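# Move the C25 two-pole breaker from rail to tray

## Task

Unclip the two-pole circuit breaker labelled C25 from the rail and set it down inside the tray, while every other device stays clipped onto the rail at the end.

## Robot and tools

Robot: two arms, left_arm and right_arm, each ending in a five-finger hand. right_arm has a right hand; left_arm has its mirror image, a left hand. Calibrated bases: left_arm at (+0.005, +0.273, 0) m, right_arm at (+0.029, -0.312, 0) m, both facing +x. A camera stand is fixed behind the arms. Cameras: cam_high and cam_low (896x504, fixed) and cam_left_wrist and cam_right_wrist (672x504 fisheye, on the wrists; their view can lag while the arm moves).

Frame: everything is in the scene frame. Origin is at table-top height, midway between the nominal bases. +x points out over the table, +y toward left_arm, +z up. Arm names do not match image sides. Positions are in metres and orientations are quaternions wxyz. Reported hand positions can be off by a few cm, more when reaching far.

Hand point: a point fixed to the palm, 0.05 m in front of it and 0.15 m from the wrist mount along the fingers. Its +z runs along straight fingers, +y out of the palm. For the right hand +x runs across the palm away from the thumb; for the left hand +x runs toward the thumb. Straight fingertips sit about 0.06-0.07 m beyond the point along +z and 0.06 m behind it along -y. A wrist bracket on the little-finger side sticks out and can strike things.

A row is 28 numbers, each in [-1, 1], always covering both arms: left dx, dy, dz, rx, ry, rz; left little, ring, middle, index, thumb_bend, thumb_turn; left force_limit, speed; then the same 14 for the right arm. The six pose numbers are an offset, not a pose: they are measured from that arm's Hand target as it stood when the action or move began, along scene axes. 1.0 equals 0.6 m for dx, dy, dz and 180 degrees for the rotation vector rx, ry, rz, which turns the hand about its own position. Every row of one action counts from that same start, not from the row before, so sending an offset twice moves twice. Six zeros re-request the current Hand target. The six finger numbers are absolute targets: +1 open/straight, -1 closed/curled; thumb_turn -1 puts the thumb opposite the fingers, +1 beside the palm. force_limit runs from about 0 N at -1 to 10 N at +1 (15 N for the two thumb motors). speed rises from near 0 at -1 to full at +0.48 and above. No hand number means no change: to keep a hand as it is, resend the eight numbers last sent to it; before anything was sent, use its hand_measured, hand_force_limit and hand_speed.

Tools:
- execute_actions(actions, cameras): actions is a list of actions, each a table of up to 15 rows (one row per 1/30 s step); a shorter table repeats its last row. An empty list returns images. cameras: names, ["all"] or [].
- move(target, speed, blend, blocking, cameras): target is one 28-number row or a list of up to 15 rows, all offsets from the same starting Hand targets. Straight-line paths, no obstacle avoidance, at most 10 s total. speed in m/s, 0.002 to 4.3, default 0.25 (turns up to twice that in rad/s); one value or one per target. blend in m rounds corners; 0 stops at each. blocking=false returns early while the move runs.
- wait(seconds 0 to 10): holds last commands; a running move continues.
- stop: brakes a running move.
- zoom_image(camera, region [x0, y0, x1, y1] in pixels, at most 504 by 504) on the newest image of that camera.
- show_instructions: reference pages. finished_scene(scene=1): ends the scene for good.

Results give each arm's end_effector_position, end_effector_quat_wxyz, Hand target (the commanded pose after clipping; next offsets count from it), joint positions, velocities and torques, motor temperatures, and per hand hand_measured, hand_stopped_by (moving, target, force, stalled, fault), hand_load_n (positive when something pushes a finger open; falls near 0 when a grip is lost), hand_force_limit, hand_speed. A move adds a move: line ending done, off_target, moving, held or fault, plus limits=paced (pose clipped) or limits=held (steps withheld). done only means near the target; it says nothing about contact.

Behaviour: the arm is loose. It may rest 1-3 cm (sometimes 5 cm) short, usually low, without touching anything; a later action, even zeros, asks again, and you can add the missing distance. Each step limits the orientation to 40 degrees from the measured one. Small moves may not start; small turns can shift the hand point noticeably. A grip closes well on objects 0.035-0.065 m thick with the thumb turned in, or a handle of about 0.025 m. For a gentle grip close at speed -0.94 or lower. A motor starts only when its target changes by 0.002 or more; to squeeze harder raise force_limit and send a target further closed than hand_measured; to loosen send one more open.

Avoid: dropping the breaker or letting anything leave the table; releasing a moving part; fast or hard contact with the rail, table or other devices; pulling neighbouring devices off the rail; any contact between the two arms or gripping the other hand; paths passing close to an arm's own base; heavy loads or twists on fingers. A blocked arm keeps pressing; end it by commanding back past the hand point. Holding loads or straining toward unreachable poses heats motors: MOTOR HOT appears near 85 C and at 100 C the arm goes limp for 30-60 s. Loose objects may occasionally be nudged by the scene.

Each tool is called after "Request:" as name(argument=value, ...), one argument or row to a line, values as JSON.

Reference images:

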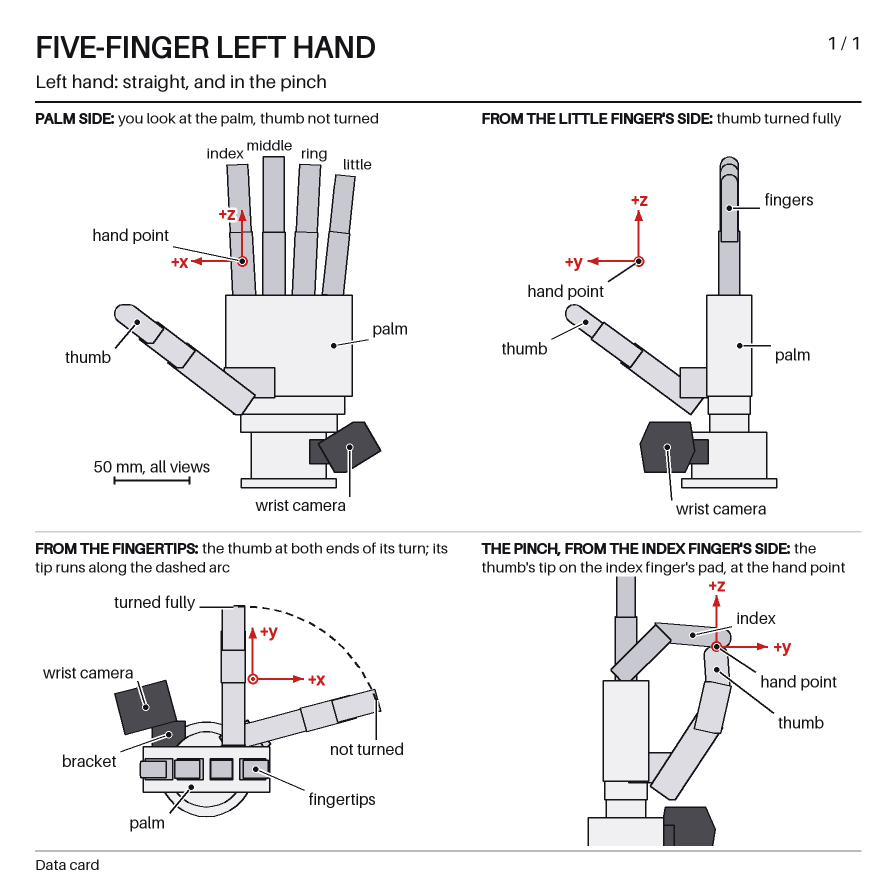

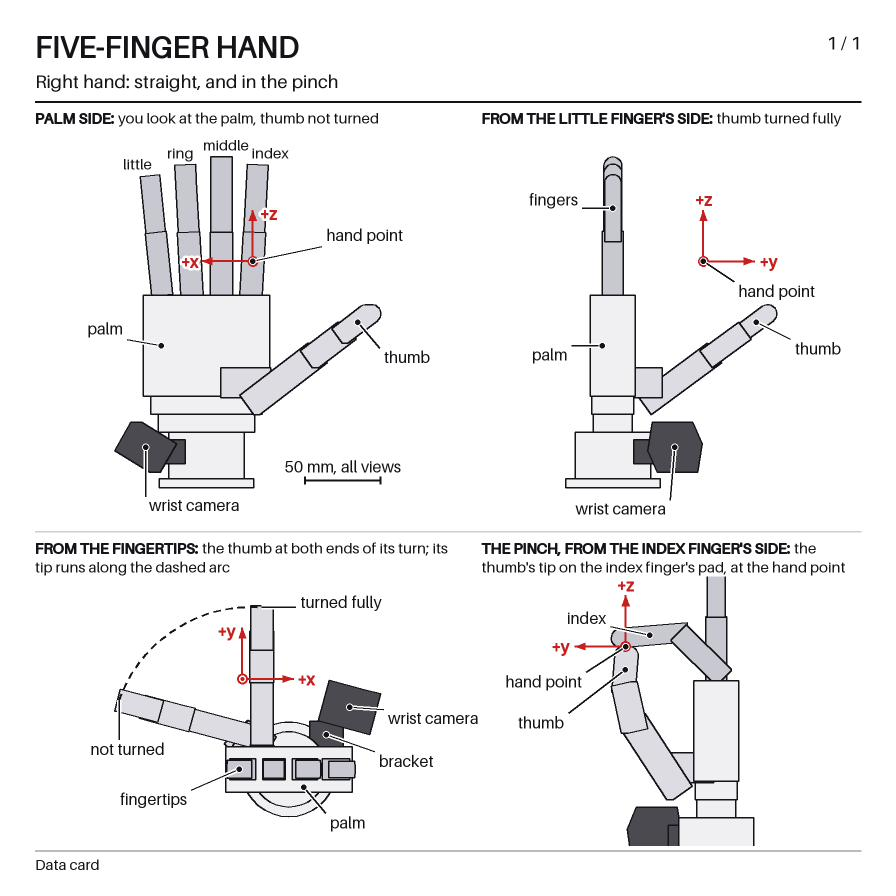

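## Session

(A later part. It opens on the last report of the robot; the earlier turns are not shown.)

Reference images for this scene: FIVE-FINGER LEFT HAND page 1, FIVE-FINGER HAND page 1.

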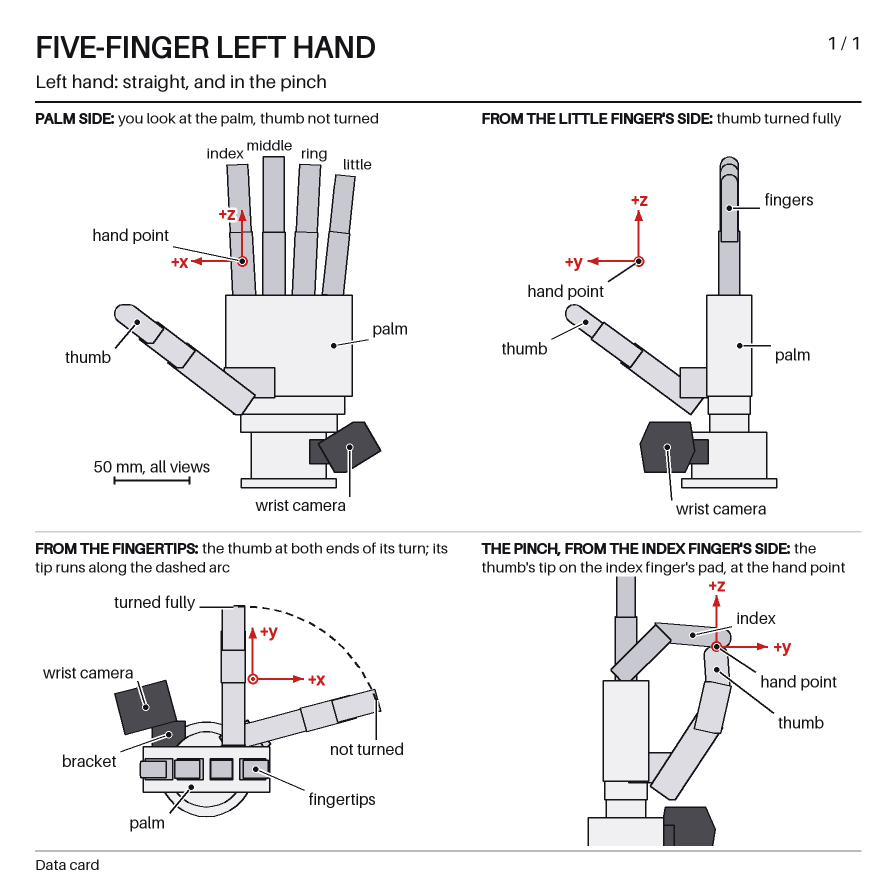

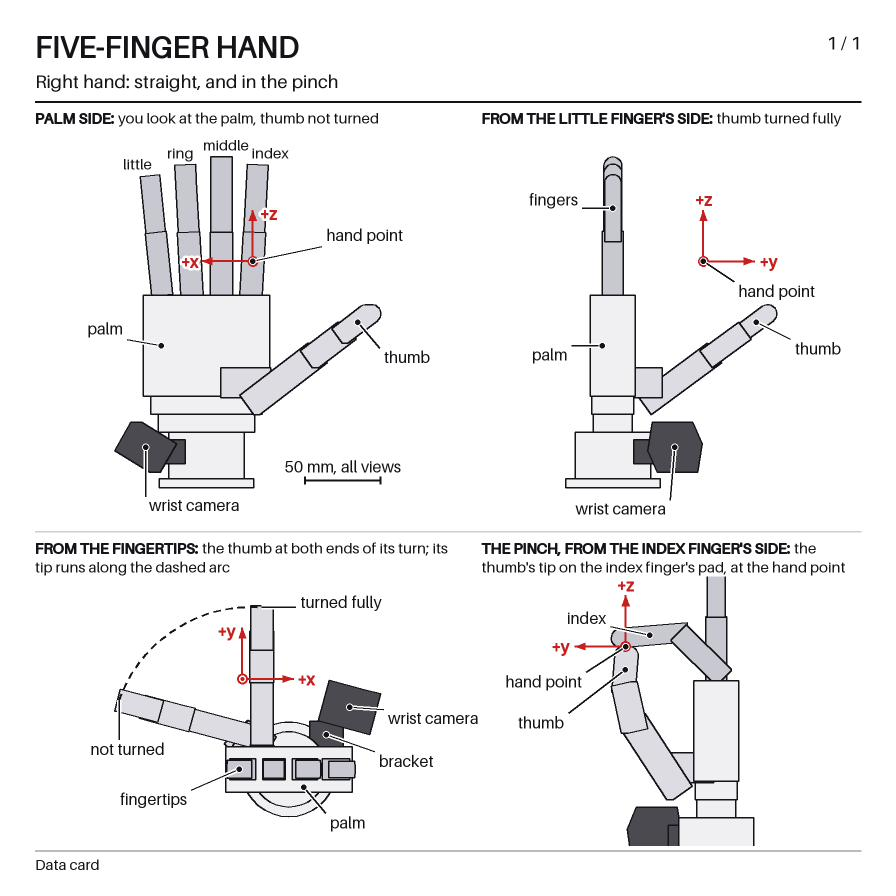

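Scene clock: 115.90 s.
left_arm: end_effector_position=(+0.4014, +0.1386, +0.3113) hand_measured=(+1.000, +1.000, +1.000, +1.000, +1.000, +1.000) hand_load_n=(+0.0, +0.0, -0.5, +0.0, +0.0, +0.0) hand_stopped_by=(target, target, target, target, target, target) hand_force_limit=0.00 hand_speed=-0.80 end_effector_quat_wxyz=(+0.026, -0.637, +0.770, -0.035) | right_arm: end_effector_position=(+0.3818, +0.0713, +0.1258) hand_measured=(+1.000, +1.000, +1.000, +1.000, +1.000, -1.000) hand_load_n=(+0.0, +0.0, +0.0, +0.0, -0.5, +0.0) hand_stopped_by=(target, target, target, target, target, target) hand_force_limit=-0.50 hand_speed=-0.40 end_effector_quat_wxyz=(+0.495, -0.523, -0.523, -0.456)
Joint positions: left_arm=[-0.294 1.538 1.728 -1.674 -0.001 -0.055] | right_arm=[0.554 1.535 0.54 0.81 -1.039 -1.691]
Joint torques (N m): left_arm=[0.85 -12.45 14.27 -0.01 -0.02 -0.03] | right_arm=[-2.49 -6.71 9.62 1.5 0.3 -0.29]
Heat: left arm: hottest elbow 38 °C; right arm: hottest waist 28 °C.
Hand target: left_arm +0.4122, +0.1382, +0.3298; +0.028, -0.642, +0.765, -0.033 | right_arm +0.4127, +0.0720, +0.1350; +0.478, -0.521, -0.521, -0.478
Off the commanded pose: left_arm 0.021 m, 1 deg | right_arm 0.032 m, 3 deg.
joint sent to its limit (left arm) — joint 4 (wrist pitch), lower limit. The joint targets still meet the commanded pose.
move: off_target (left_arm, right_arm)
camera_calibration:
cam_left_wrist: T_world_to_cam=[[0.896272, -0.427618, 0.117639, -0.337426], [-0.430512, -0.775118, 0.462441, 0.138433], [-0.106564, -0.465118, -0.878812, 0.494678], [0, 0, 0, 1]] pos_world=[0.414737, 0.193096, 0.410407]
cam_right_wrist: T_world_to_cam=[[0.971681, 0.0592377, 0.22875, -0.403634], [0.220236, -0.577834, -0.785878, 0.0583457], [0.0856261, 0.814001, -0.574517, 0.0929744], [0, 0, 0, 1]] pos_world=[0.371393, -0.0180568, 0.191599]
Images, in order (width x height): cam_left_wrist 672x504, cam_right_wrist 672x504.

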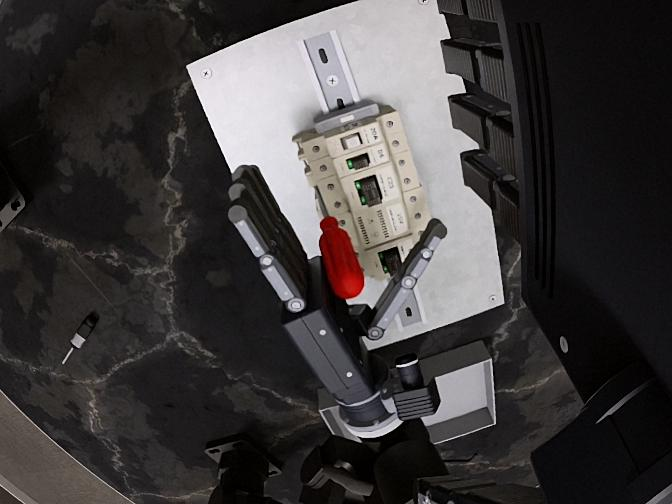

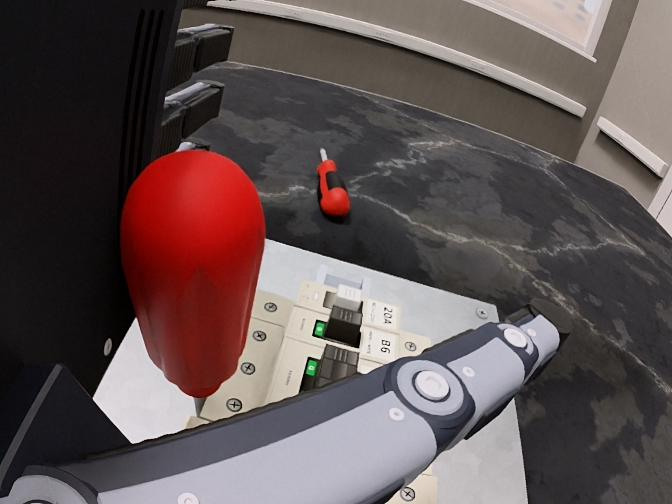

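Request:
move(
  target=[0,0,0,0,0,0,1,1,1,1,1,1,0,-0.8,0.035,0.0,0.0,0,0,0,1,1,1,1,1,-1,-0.5,-0.4],
  speed=0.06,
  cameras=["cam_right_wrist","cam_left_wrist"],
)

Request:
zoom_image(
  camera="cam_left_wrist",
  region=[250, 110, 450, 310],
)

Scene clock: 118.07 s.
left_arm: end_effector_position=(+0.4014, +0.1386, +0.3113) hand_measured=(+1.000, +1.000, +1.000, +1.000, +1.000, +1.000) hand_load_n=(+0.0, +0.0, +0.0, +0.0, -0.5, +0.5) hand_stopped_by=(target, target, target, target, target, target) hand_force_limit=0.00 hand_speed=-0.80 end_effector_quat_wxyz=(+0.026, -0.637, +0.770, -0.035) | right_arm: end_effector_position=(+0.3850, +0.0732, +0.1256) hand_measured=(+1.000, +1.000, +1.000, +1.000, +1.000, -1.000) hand_load_n=(+0.0, +0.0, +0.0, +0.0, +0.0, +0.5) hand_stopped_by=(target, target, target, target, target, target) hand_force_limit=-0.50 hand_speed=-0.40 end_effector_quat_wxyz=(+0.508, -0.517, -0.528, -0.443)
Joint positions: left_arm=[-0.294 1.538 1.728 -1.674 -0.001 -0.055] | right_arm=[0.539 1.551 0.566 0.785 -1.091 -1.691]
Joint torques (N m): left_arm=[0.97 -12.34 14.27 -0.03 -0.03 0] | right_arm=[-3.43 -5.95 10.99 1.47 1.29 -0.39]
Heat: left arm: hottest elbow 38 °C; right arm: hottest waist 28 °C.
Hand target: left_arm +0.4122, +0.1382, +0.3298; +0.028, -0.642, +0.765, -0.033 | right_arm +0.4338, +0.0719, +0.1349; +0.478, -0.521, -0.521, -0.478
Off the commanded pose: left_arm 0.021 m, 1 deg | right_arm 0.050 m, 5 deg.
joint sent to its limit (left arm) — joint 4 (wrist pitch), lower limit. The joint targets still meet the commanded pose.
move: off_target (left_arm, right_arm)
camera_calibration:
cam_left_wrist: T_world_to_cam=[[0.896272, -0.427618, 0.117639, -0.337426], [-0.430512, -0.775118, 0.462441, 0.138433], [-0.106564, -0.465118, -0.878812, 0.494678], [0, 0, 0, 1]] pos_world=[0.414737, 0.193096, 0.410407]
cam_right_wrist: T_world_to_cam=[[0.972709, 0.093275, 0.212454, -0.407654], [0.227182, -0.56901, -0.790326, 0.0558611], [0.0471708, 0.817023, -0.574672, 0.105709], [0, 0, 0, 1]] pos_world=[0.378852, -0.0165569, 0.191504]
Images, in order (width x height): cam_left_wrist 672x504, cam_right_wrist 672x504.

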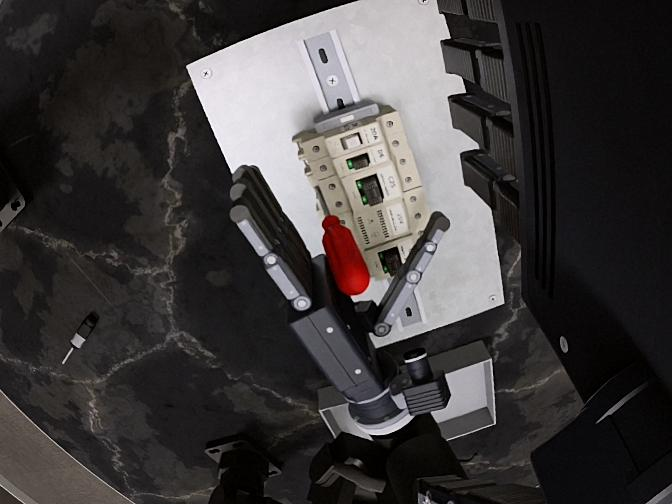

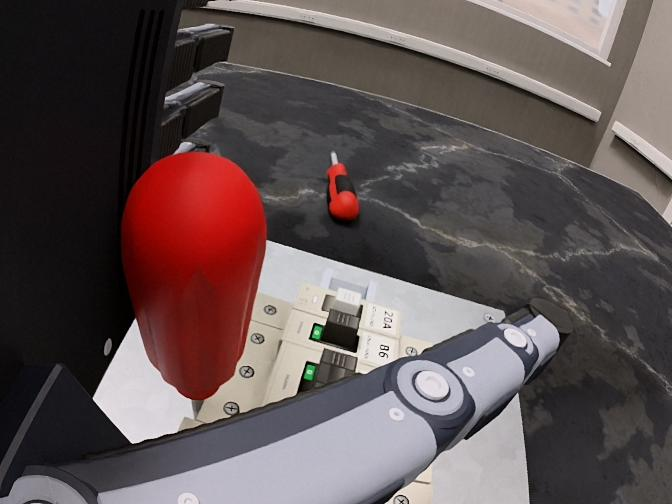

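Scaled by 2.520 from the camera's 672x504 image, which has a finer 960x720 frame.

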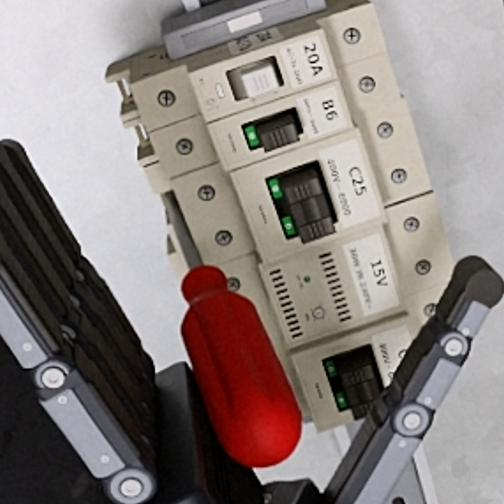

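Request:
move(
  target=[0,0,0,0,0,0,1,1,1,1,1,1,0,-0.8,0.035,-0.008,0.0,0,0,0,1,1,1,1,1,-1,-0.5,-0.4],
  speed=0.06,
  cameras=["cam_right_wrist","cam_left_wrist"],
)

Request:
zoom_image(
  camera="cam_left_wrist",
  region=[250, 110, 450, 310],
)

Scene clock: 119.50 s.
left_arm: end_effector_position=(+0.4014, +0.1386, +0.3113) hand_measured=(+1.000, +1.000, +1.000, +1.000, +1.000, +1.000) hand_load_n=(+0.0, +0.0, +0.0, +0.0, +0.0, +0.0) hand_stopped_by=(target, target, target, target, target, target) hand_force_limit=0.00 hand_speed=-0.80 end_effector_quat_wxyz=(+0.026, -0.637, +0.770, -0.035) | right_arm: end_effector_position=(+0.3850, +0.0745, +0.1252) hand_measured=(+1.000, +1.000, +1.000, +1.000, +1.000, -1.000) hand_load_n=(+0.0, +0.0, +0.0, +0.0, +0.0, +0.0) hand_stopped_by=(target, target, target, target, target, target) hand_force_limit=-0.50 hand_speed=-0.40 end_effector_quat_wxyz=(+0.522, -0.510, -0.533, -0.427)
Joint positions: left_arm=[-0.294 1.538 1.728 -1.674 -0.001 -0.055] | right_arm=[0.525 1.563 0.589 0.755 -1.147 -1.692]
Joint torques (N m): left_arm=[0.67 -12.1 14.3 -0.01 -0.01 -0.03] | right_arm=[-5.66 -5.42 12.01 1.39 2.13 -0.54]
Heat: left arm: hottest elbow 38 °C; right arm: hottest waist 28 °C.
Hand target: left_arm +0.4122, +0.1382, +0.3298; +0.028, -0.642, +0.765, -0.033 | right_arm +0.4548, +0.0672, +0.1351; +0.478, -0.521, -0.521, -0.478
Off the commanded pose: left_arm 0.021 m, 1 deg | right_arm 0.071 m, 8 deg.
joint sent to its limit (left arm) — joint 4 (wrist pitch), lower limit. The joint targets still meet the commanded pose.
move: off_target (left_arm, right_arm)
camera_calibration:
cam_left_wrist: T_world_to_cam=[[0.896272, -0.427618, 0.117639, -0.337426], [-0.430512, -0.775118, 0.462441, 0.138433], [-0.106564, -0.465118, -0.878812, 0.494678], [0, 0, 0, 1]] pos_world=[0.414737, 0.193096, 0.410407]
cam_right_wrist: T_world_to_cam=[[0.972168, 0.133319, 0.192652, -0.407971], [0.234277, -0.559215, -0.795231, 0.0534482], [0.00171444, 0.818233, -0.574884, 0.121781], [0, 0, 0, 1]] pos_world=[0.383886, -0.0153656, 0.19111]
Images, in order (width x height): cam_left_wrist 672x504, cam_right_wrist 672x504.

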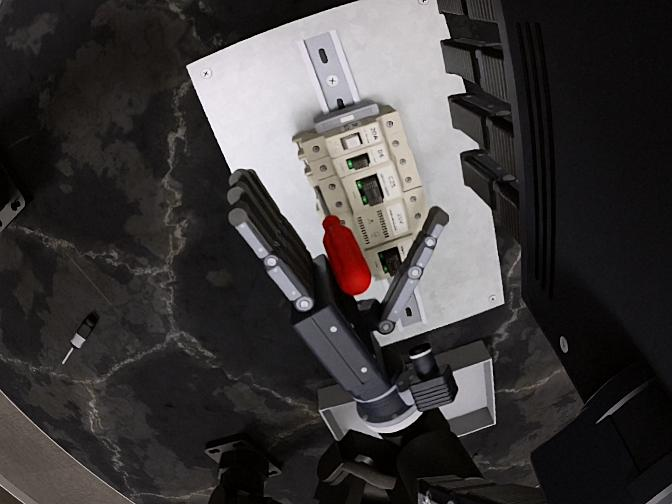

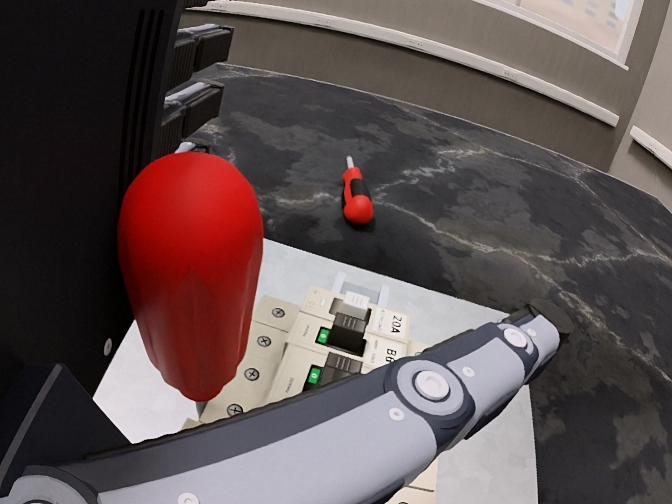

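Scaled by 2.520 from the camera's 672x504 image, which has a finer 960x720 frame.

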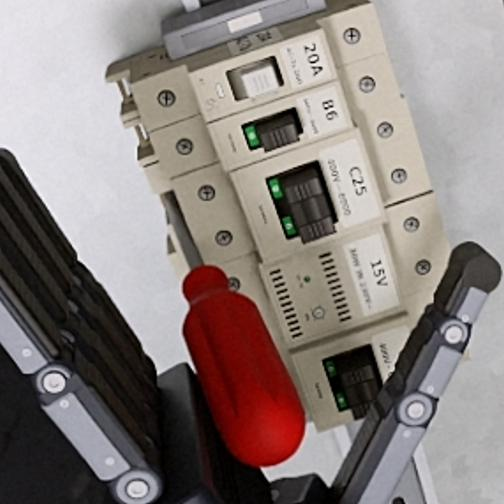

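Request:
zoom_image(
  camera="cam_right_wrist",
  region=[140, 280, 440, 504],
)

Request:
zoom_image(
  camera="cam_left_wrist",
  region=[290, 140, 390, 240],
)

Scaled by 1.680 from the camera's 672x504 image, which has a finer 960x720 frame.

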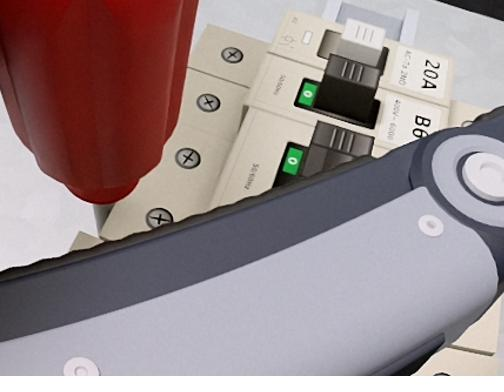

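Scaled by 5.040 from the camera's 672x504 image, which has a finer 960x720 frame.

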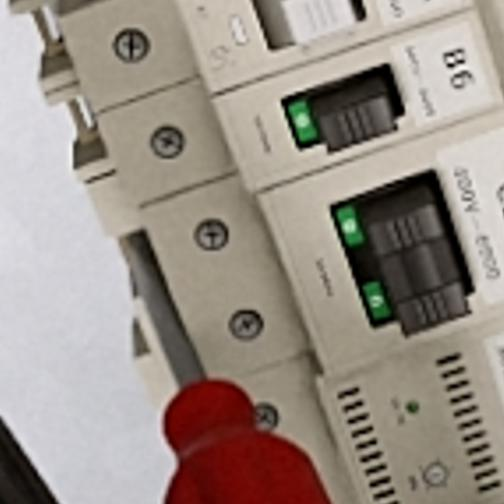

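Request:
move(
  target=[0,0,0,0,0,0,1,1,1,1,1,1,0,-0.8,0.05,-0.008,0.0,0,0,0,1,1,1,1,1,-1,-0.5,-0.4],
  speed=0.06,
  cameras=["cam_right_wrist","cam_left_wrist"],
)

Request:
zoom_image(
  camera="cam_left_wrist",
  region=[290, 130, 410, 250],
)

Scene clock: 122.27 s.
left_arm: end_effector_position=(+0.4014, +0.1386, +0.3113) hand_measured=(+1.000, +1.000, +1.000, +1.000, +1.000, +1.000) hand_load_n=(+0.0, +0.0, +0.0, +0.0, +0.0, +0.0) hand_stopped_by=(target, target, target, target, target, target) hand_force_limit=0.00 hand_speed=-0.80 end_effector_quat_wxyz=(+0.026, -0.637, +0.770, -0.035) | right_arm: end_effector_position=(+0.4712, +0.0514, +0.1218) hand_measured=(+1.000, +1.000, +1.000, +1.000, +1.000, -1.000) hand_load_n=(+0.0, +0.0, -0.5, +0.0, +0.0, +0.0) hand_stopped_by=(target, target, target, target, target, target) hand_force_limit=-0.50 hand_speed=-0.40 end_effector_quat_wxyz=(-0.486, +0.537, +0.511, +0.464)
Joint positions: left_arm=[-0.294 1.538 1.728 -1.674 -0.001 -0.055] | right_arm=[0.415 1.663 0.719 0.71 -1.132 -1.735]
Joint torques (N m): left_arm=[1.03 -12.16 14.26 -0.05 -0.01 -0.02] | right_arm=[0.38 -9.64 9.25 1.91 -0.13 -0.21]
Heat: left arm: hottest elbow 38 °C; right arm: hottest waist 28 °C.
Hand target: left_arm +0.4122, +0.1382, +0.3298; +0.028, -0.642, +0.765, -0.033 | right_arm +0.4849, +0.0623, +0.1349; -0.478, +0.521, +0.521, +0.478
Off the commanded pose: left_arm 0.021 m, 1 deg | right_arm 0.022 m, 3 deg.
joint sent to its limit (left arm) — joint 4 (wrist pitch), lower limit. The joint targets still meet the commanded pose.
move: off_target (left_arm, right_arm)
camera_calibration:
cam_left_wrist: T_world_to_cam=[[0.896272, -0.427618, 0.117639, -0.337426], [-0.430512, -0.775118, 0.462441, 0.138433], [-0.106564, -0.465118, -0.878812, 0.494678], [0, 0, 0, 1]] pos_world=[0.414737, 0.193096, 0.410407]
cam_right_wrist: T_world_to_cam=[[0.975092, 0.0175898, 0.221101, -0.486968], [0.188534, -0.590826, -0.784462, 0.0394846], [0.116834, 0.806607, -0.579426, 0.0854993], [0, 0, 0, 1]] pos_world=[0.457405, -0.0370702, 0.188184]
Images, in order (width x height): cam_left_wrist 672x504, cam_right_wrist 672x504.

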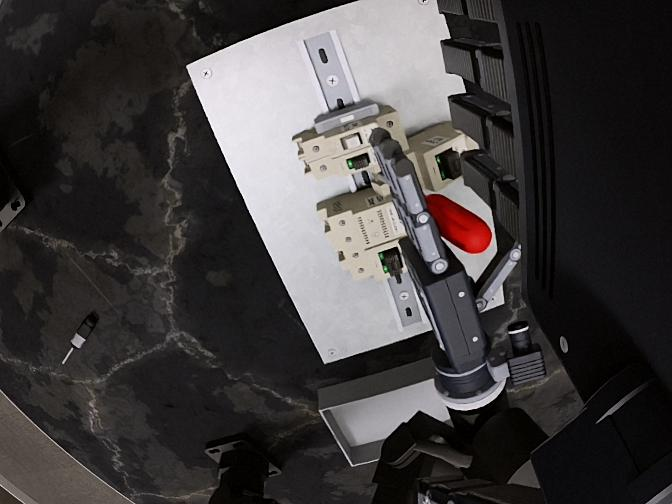

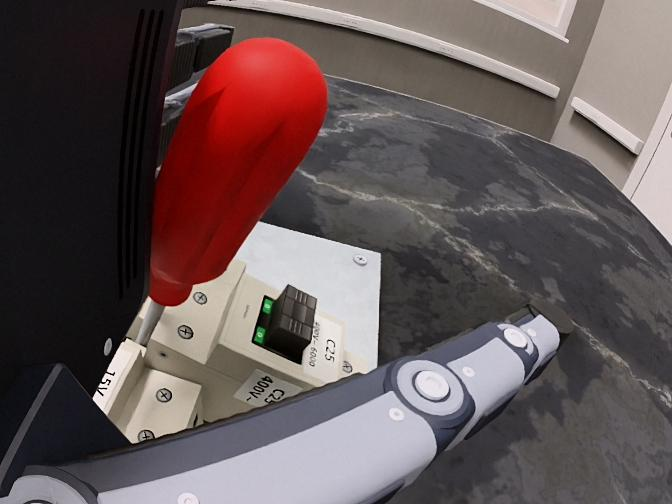

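Scaled by 4.200 from the camera's 672x504 image, which has a finer 960x720 frame.

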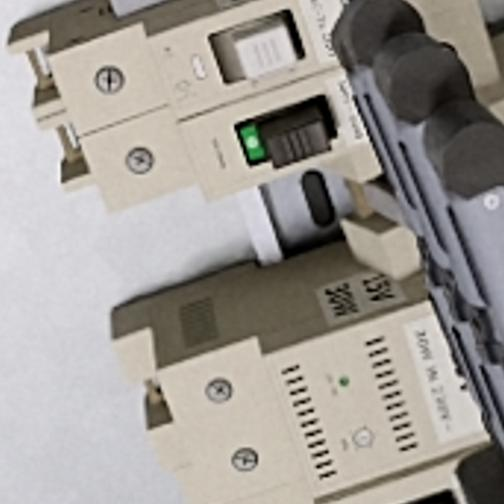

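Request:
execute_actions(
  actions=[],
  cameras=["all"],
)

Request:
zoom_image(
  camera="cam_left_wrist",
  region=[330, 90, 560, 310],
)

Request:
zoom_image(
  camera="cam_high",
  region=[400, 160, 600, 380],
)

Request:
zoom_image(
  camera="cam_low",
  region=[370, 160, 530, 290],
)

Request:
zoom_image(
  camera="cam_right_wrist",
  region=[80, 30, 480, 480],
)

Scene clock: 122.47 s.
left_arm: end_effector_position=(+0.4014, +0.1386, +0.3113) hand_measured=(+1.000, +1.000, +1.000, +1.000, +1.000, +1.000) hand_load_n=(+0.0, +0.0, +0.0, +0.0, +0.0, +0.0) hand_stopped_by=(target, target, target, target, target, target) hand_force_limit=0.00 hand_speed=-0.80 end_effector_quat_wxyz=(+0.026, -0.637, +0.770, -0.035) | right_arm: end_effector_position=(+0.4712, +0.0514, +0.1218) hand_measured=(+1.000, +1.000, +1.000, +1.000, +1.000, -1.000) hand_load_n=(-0.5, +0.0, +0.0, +0.0, +0.0, +0.5) hand_stopped_by=(target, target, target, target, target, target) hand_force_limit=-0.50 hand_speed=-0.40 end_effector_quat_wxyz=(-0.486, +0.537, +0.511, +0.464)
Joint positions: left_arm=[-0.294 1.538 1.728 -1.674 -0.001 -0.055] | right_arm=[0.415 1.663 0.719 0.71 -1.132 -1.735]
Joint velocities: within noise
Joint torques (N m): left_arm=[0.97 -12.22 14.23 -0.05 -0.01 -0.02] | right_arm=[0.67 -9.7 9.31 1.91 -0.11 -0.22]
Motor temperatures (°C): left_arm=[24 28 38 21 23 21] | right_arm=[28 27 28 22 24 25]
Heat: left arm: hottest elbow 38 °C; right arm: hottest waist 28 °C.
Hand target: left_arm +0.4122, +0.1382, +0.3298; +0.028, -0.642, +0.765, -0.033 | right_arm +0.4849, +0.0623, +0.1349; -0.478, +0.521, +0.521, +0.478
Off the commanded pose: left_arm 0.021 m, 1 deg | right_arm 0.022 m, 3 deg.
camera_calibration:
cam_left_wrist: T_world_to_cam=[[0.896272, -0.427618, 0.117639, -0.337426], [-0.430512, -0.775118, 0.462441, 0.138433], [-0.106564, -0.465118, -0.878812, 0.494678], [0, 0, 0, 1]] pos_world=[0.414737, 0.193096, 0.410407]
cam_right_wrist: T_world_to_cam=[[0.975092, 0.0175898, 0.221101, -0.486968], [0.188534, -0.590826, -0.784462, 0.0394846], [0.116834, 0.806607, -0.579426, 0.0854993], [0, 0, 0, 1]] pos_world=[0.457405, -0.0370702, 0.188184]

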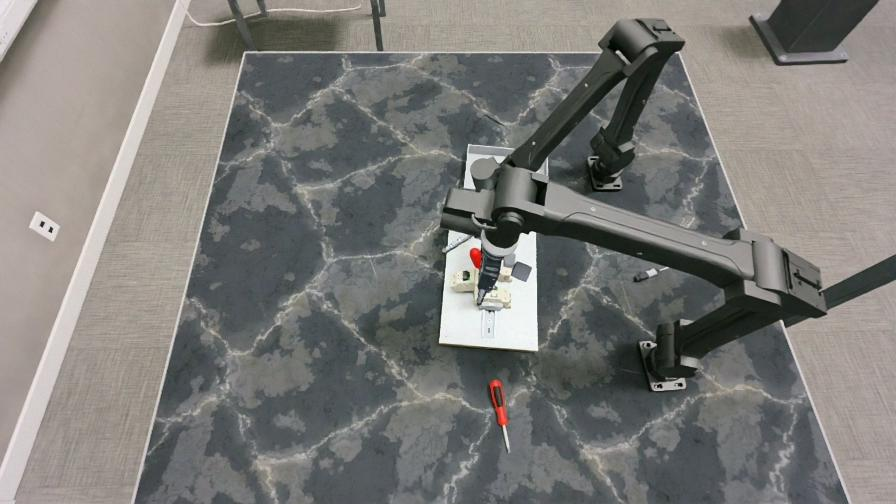

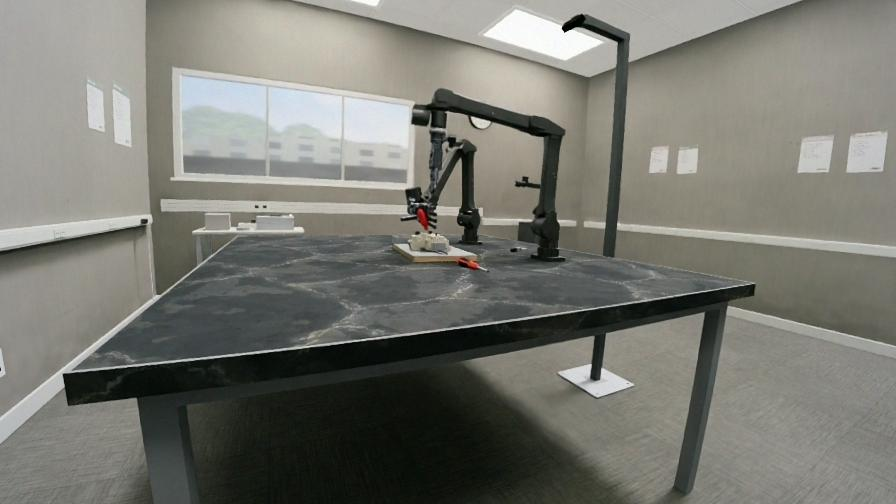

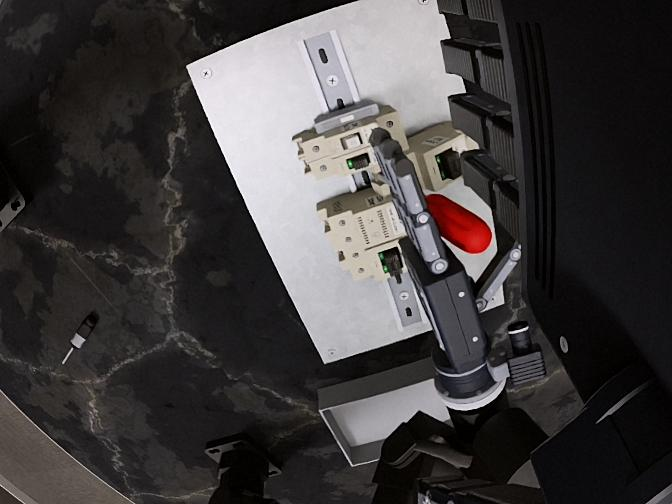

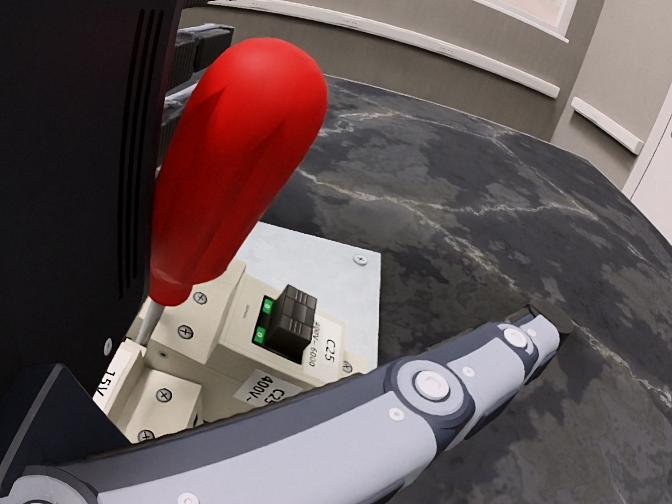

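Scaled by 2.191 from the camera's 672x504 image, which has a finer 960x720 frame.

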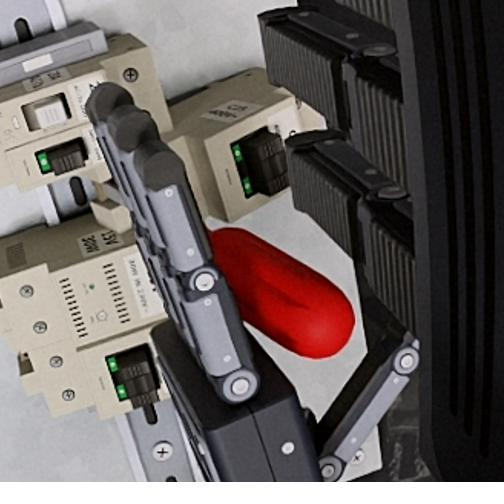

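Scaled by 2.291 from the camera's 896x504 image, which has a finer 1280x720 frame.

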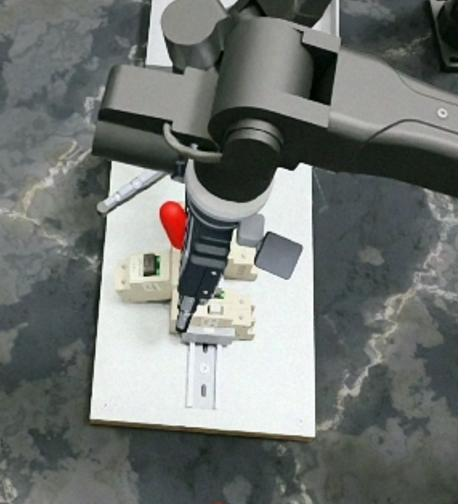

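Scaled by 3.150 from the camera's 896x504 image, which has a finer 1280x720 frame.

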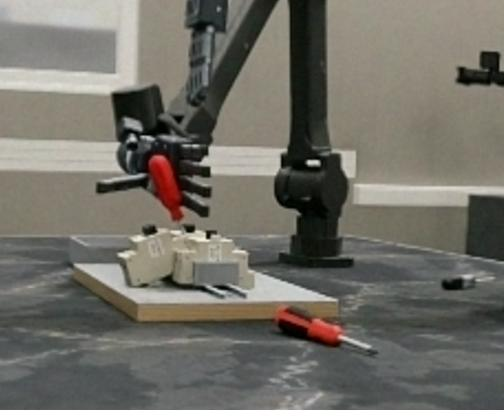

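Scaled by 1.120 from the camera's 672x504 image, which has a finer 960x720 frame.

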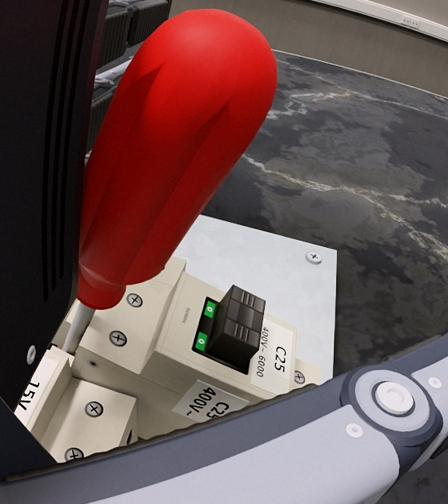

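Request:
execute_actions(
  actions=[
    [[0,0,0,0,0,0,1,1,1,1,1,1,0,-0.8,0,0,0,0,0,0,1,1,0.3,0.3,0.3,-1,-0.3,-0.4]],
    [[0,0,0,0,0,0,1,1,1,1,1,1,0,-0.8,0,0,0,0,0,0,1,1,-0.5,-0.5,-0.6,-1,-0.3,-0.7]],
    [[0,0,0,0,0,0,1,1,1,1,1,1,0,-0.8,0,0,0,0,0,0,1,1,-0.5,-0.5,-0.6,-1,-0.3,-0.7]],
  ],
  cameras=["cam_right_wrist","cam_left_wrist"],
)

Scene clock: 124.93 s.
left_arm: end_effector_position=(+0.4014, +0.1386, +0.3113) hand_measured=(+1.000, +1.000, +1.000, +1.000, +1.000, +1.000) hand_load_n=(+0.5, +0.0, +0.0, +0.0, +0.0, +0.0) hand_stopped_by=(target, target, target, target, target, target) hand_force_limit=0.00 hand_speed=-0.80 end_effector_quat_wxyz=(+0.026, -0.637, +0.770, -0.035) | right_arm: end_effector_position=(+0.4711, +0.0516, +0.1216) hand_measured=(+1.000, +1.000, -0.304, -0.388, +0.308, -1.000) hand_load_n=(+0.0, +0.0, +5.5, +6.0, +6.5, +0.5) hand_stopped_by=(target, target, force, force, force, target) hand_force_limit=-0.30 hand_speed=-0.70 end_effector_quat_wxyz=(-0.486, +0.537, +0.511, +0.463)
Joint positions: left_arm=[-0.294 1.538 1.728 -1.674 -0.001 -0.055] | right_arm=[0.416 1.664 0.719 0.71 -1.132 -1.735]
Joint velocities: left_arm=[-0.015 -0.005 -0.017 0.007 -0.168 -0.037] | right_arm=[within noise]
Joint torques (N m): left_arm=[0.91 -12.4 14.2 -0.06 -0.02 -0.03] | right_arm=[0.62 -9.76 9.25 1.89 -0.14 -0.23]
Heat: left arm: hottest elbow 38 °C; right arm: hottest elbow 29 °C.
Hand target: left_arm +0.4122, +0.1382, +0.3298; +0.028, -0.642, +0.765, -0.033 | right_arm +0.4849, +0.0623, +0.1349; -0.478, +0.521, +0.521, +0.478
Off the commanded pose: left_arm 0.021 m, 1 deg | right_arm 0.022 m, 3 deg.
joint sent to its limit (left arm) — joint 4 (wrist pitch), lower limit. The joint targets still meet the commanded pose.
camera_calibration:
cam_left_wrist: T_world_to_cam=[[0.896272, -0.427618, 0.117639, -0.337426], [-0.430512, -0.775118, 0.462441, 0.138433], [-0.106564, -0.465118, -0.878812, 0.494678], [0, 0, 0, 1]] pos_world=[0.414737, 0.193096, 0.410407]
cam_right_wrist: T_world_to_cam=[[0.975154, 0.0180211, 0.220793, -0.486803], [0.188521, -0.590924, -0.784391, 0.0394726], [0.116336, 0.806526, -0.579639, 0.0856372], [0, 0, 0, 1]] pos_world=[0.457303, -0.0369706, 0.188083]
Images, in order (width x height): cam_left_wrist 672x504, cam_right_wrist 672x504.

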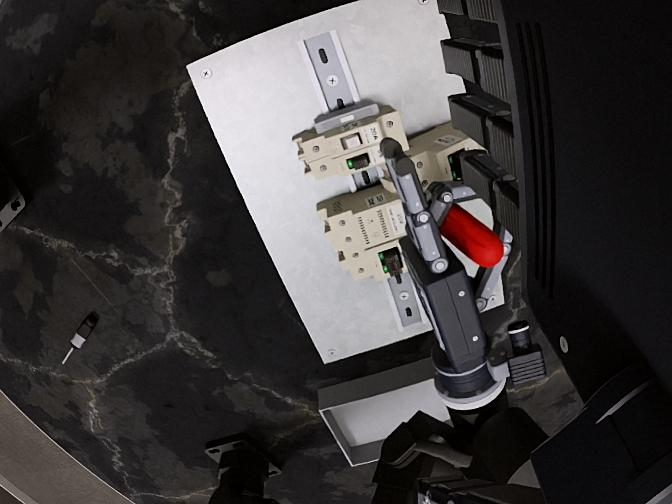

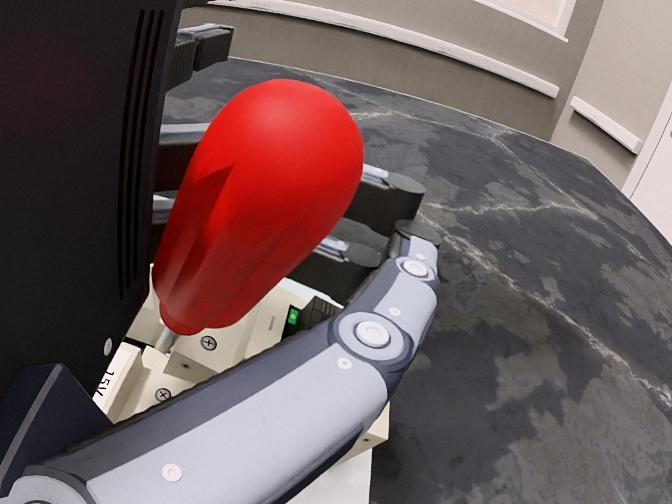

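Request:
execute_actions(
  actions=[],
)

Scene clock: 125.37 s.
left_arm: end_effector_position=(+0.4014, +0.1386, +0.3113) hand_measured=(+1.000, +1.000, +1.000, +1.000, +1.000, +1.000) hand_load_n=(+0.0, +0.0, +0.0, +0.0, +0.0, +0.0) hand_stopped_by=(target, target, target, target, target, target) hand_force_limit=0.00 hand_speed=-0.80 end_effector_quat_wxyz=(+0.026, -0.637, +0.770, -0.035) | right_arm: end_effector_position=(+0.4711, +0.0516, +0.1216) hand_measured=(+1.000, +1.000, -0.304, -0.388, +0.308, -1.000) hand_load_n=(+0.0, +0.0, +5.5, +6.0, +6.5, +0.0) hand_stopped_by=(target, target, force, force, force, target) hand_force_limit=-0.30 hand_speed=-0.70 end_effector_quat_wxyz=(-0.486, +0.537, +0.511, +0.463)
Joint positions: left_arm=[-0.294 1.538 1.728 -1.674 -0.001 -0.055] | right_arm=[0.416 1.664 0.719 0.71 -1.132 -1.735]
Joint velocities: within noise
Joint torques (N m): left_arm=[0.85 -12.16 14.23 -0.05 -0.03 -0.03] | right_arm=[0.38 -9.64 9.26 1.96 -0.13 -0.22]
Motor temperatures (°C): left_arm=[24 28 38 21 23 21] | right_arm=[28 27 29 22 23 25]
Heat: left arm: hottest elbow 38 °C; right arm: hottest elbow 29 °C.
Hand target: left_arm +0.4122, +0.1382, +0.3298; +0.028, -0.642, +0.765, -0.033 | right_arm +0.4849, +0.0623, +0.1349; -0.478, +0.521, +0.521, +0.478
Off the commanded pose: left_arm 0.021 m, 1 deg | right_arm 0.022 m, 3 deg.
camera_calibration:
cam_left_wrist: T_world_to_cam=[[0.896272, -0.427618, 0.117639, -0.337426], [-0.430512, -0.775118, 0.462441, 0.138433], [-0.106564, -0.465118, -0.878812, 0.494678], [0, 0, 0, 1]] pos_world=[0.414737, 0.193096, 0.410407]
cam_right_wrist: T_world_to_cam=[[0.975154, 0.0180211, 0.220793, -0.486803], [0.188521, -0.590924, -0.784391, 0.0394726], [0.116336, 0.806526, -0.579639, 0.0856372], [0, 0, 0, 1]] pos_world=[0.457303, -0.0369706, 0.188083]

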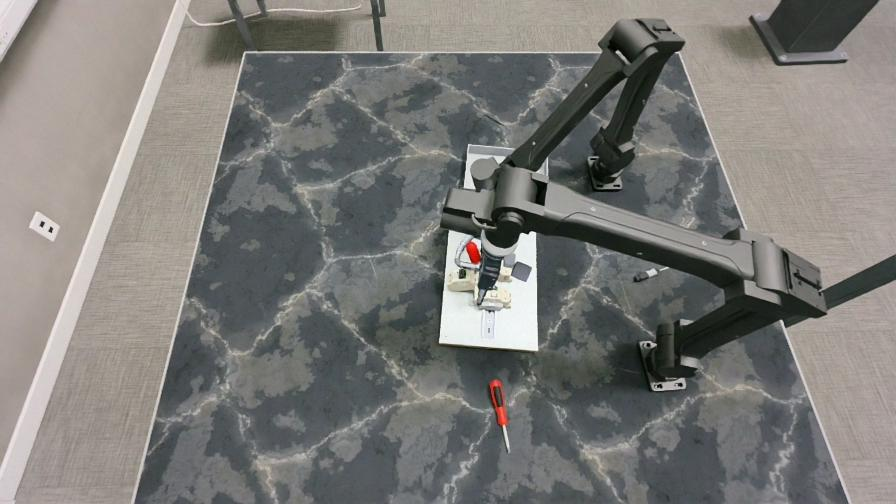

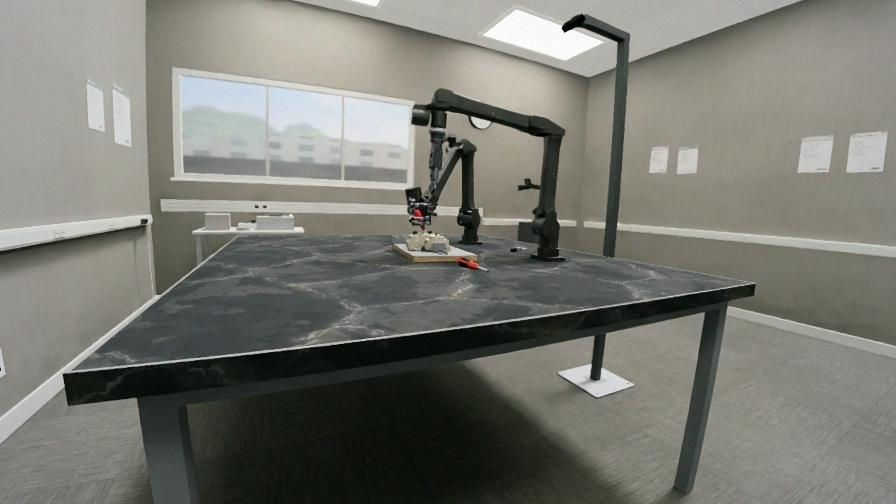

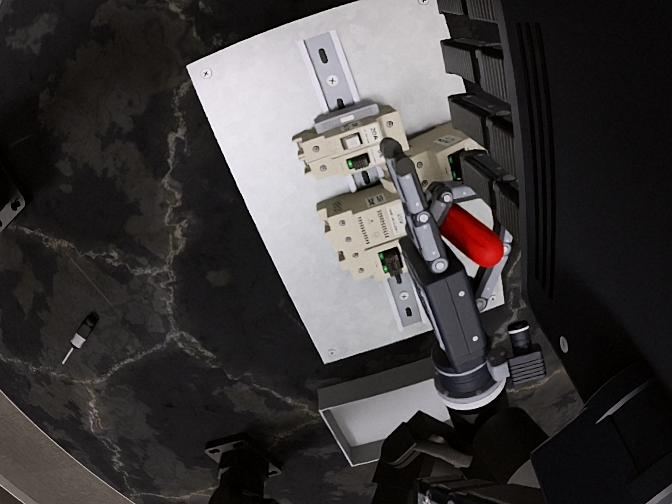

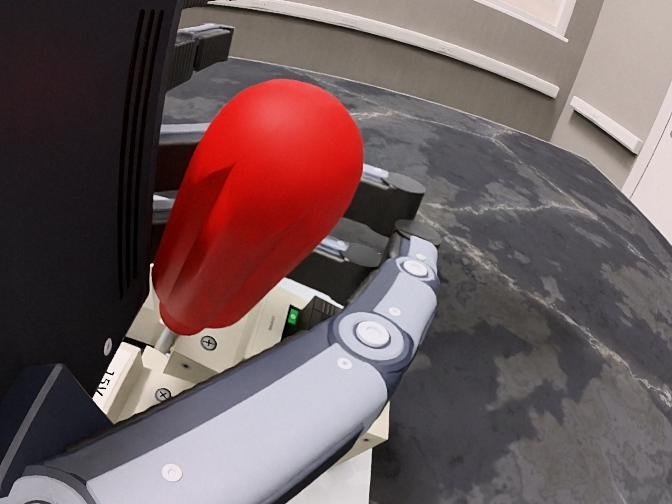

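Request:
move(
  target=[
    [0,0.15,0.05,0,0,0,1,1,1,1,1,1,0,-0.8,0,0,0,0,0,0,1,1,-0.5,-0.5,-0.6,-1,-0.3,-0.7],
    [0,0.15,0.05,0,0,0,1,1,1,1,1,1,0,-0.8,0.022,0.004,0.055,0,0,0,1,1,-0.5,-0.5,-0.6,-1,-0.3,-0.7],
  ],
  speed=[0.12, 0.04],
  blend=0.02,
  cameras=["cam_left_wrist","cam_right_wrist"],
)

Scene clock: 128.33 s.
left_arm: end_effector_position=(+0.4069, +0.2251, +0.3325) hand_measured=(+1.000, +1.000, +1.000, +1.000, +1.000, +1.000) hand_load_n=(+0.0, +0.0, +0.0, +0.0, +0.0, +0.0) hand_stopped_by=(target, target, target, target, target, target) hand_force_limit=0.00 hand_speed=-0.80 end_effector_quat_wxyz=(+0.047, -0.642, +0.763, -0.055) | right_arm: end_effector_position=(+0.4823, +0.0572, +0.1365) hand_measured=(+1.000, +1.000, -0.304, -0.388, +0.308, -1.000) hand_load_n=(+0.0, +0.0, +5.5, +5.5, +6.5, +0.5) hand_stopped_by=(target, target, force, force, force, target) hand_force_limit=-0.30 hand_speed=-0.70 end_effector_quat_wxyz=(-0.490, +0.544, +0.508, +0.453)
Joint positions: left_arm=[-0.101 1.488 1.734 -1.674 0.016 0.119] | right_arm=[0.416 1.642 0.774 0.605 -1.135 -1.736]
Joint torques (N m): left_arm=[1.03 -13.16 14.34 0.12 0.11 0.2] | right_arm=[0.03 -12.28 9.95 1.47 -0.33 -0.25]
Heat: left arm: hottest elbow 39 °C; right arm: hottest elbow 29 °C.
Hand target: left_arm +0.4123, +0.2282, +0.3597; +0.028, -0.642, +0.765, -0.033 | right_arm +0.4979, +0.0647, +0.1680; -0.478, +0.521, +0.521, +0.478
Off the commanded pose: left_arm 0.028 m, 3 deg | right_arm 0.036 m, 4 deg.
joint sent to its limit (left arm) — joint 4 (wrist pitch), lower limit. The joint targets are off in orientation, not in position.
move: off_target (left_arm, right_arm); blend cut to 0.0178 m at target 1
camera_calibration:
cam_left_wrist: T_world_to_cam=[[0.895964, -0.410196, 0.170259, -0.329025], [-0.441478, -0.780765, 0.442157, 0.21051], [-0.048439, -0.471322, -0.88063, 0.532474], [0, 0, 0, 1]] pos_world=[0.413522, 0.280361, 0.431853]
cam_right_wrist: T_world_to_cam=[[0.980214, 0.0236861, 0.196519, -0.500643], [0.171326, -0.598766, -0.782385, 0.0608677], [0.0991374, 0.800573, -0.590977, 0.0985523], [0, 0, 0, 1]] pos_world=[0.470538, -0.0305945, 0.20425]
Images, in order (width x height): cam_left_wrist 672x504, cam_right_wrist 672x504.

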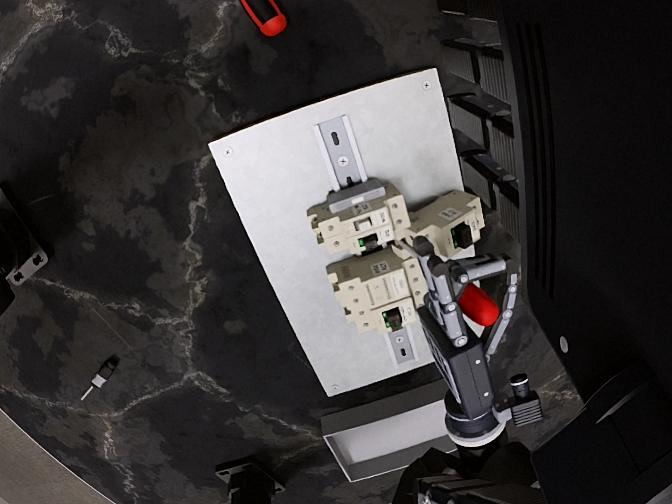

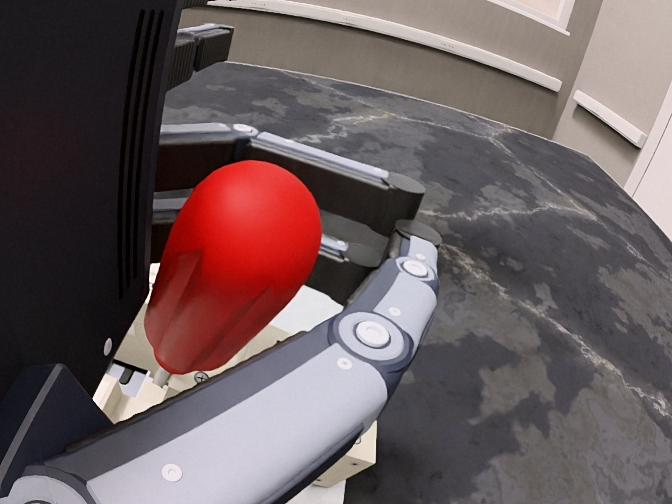

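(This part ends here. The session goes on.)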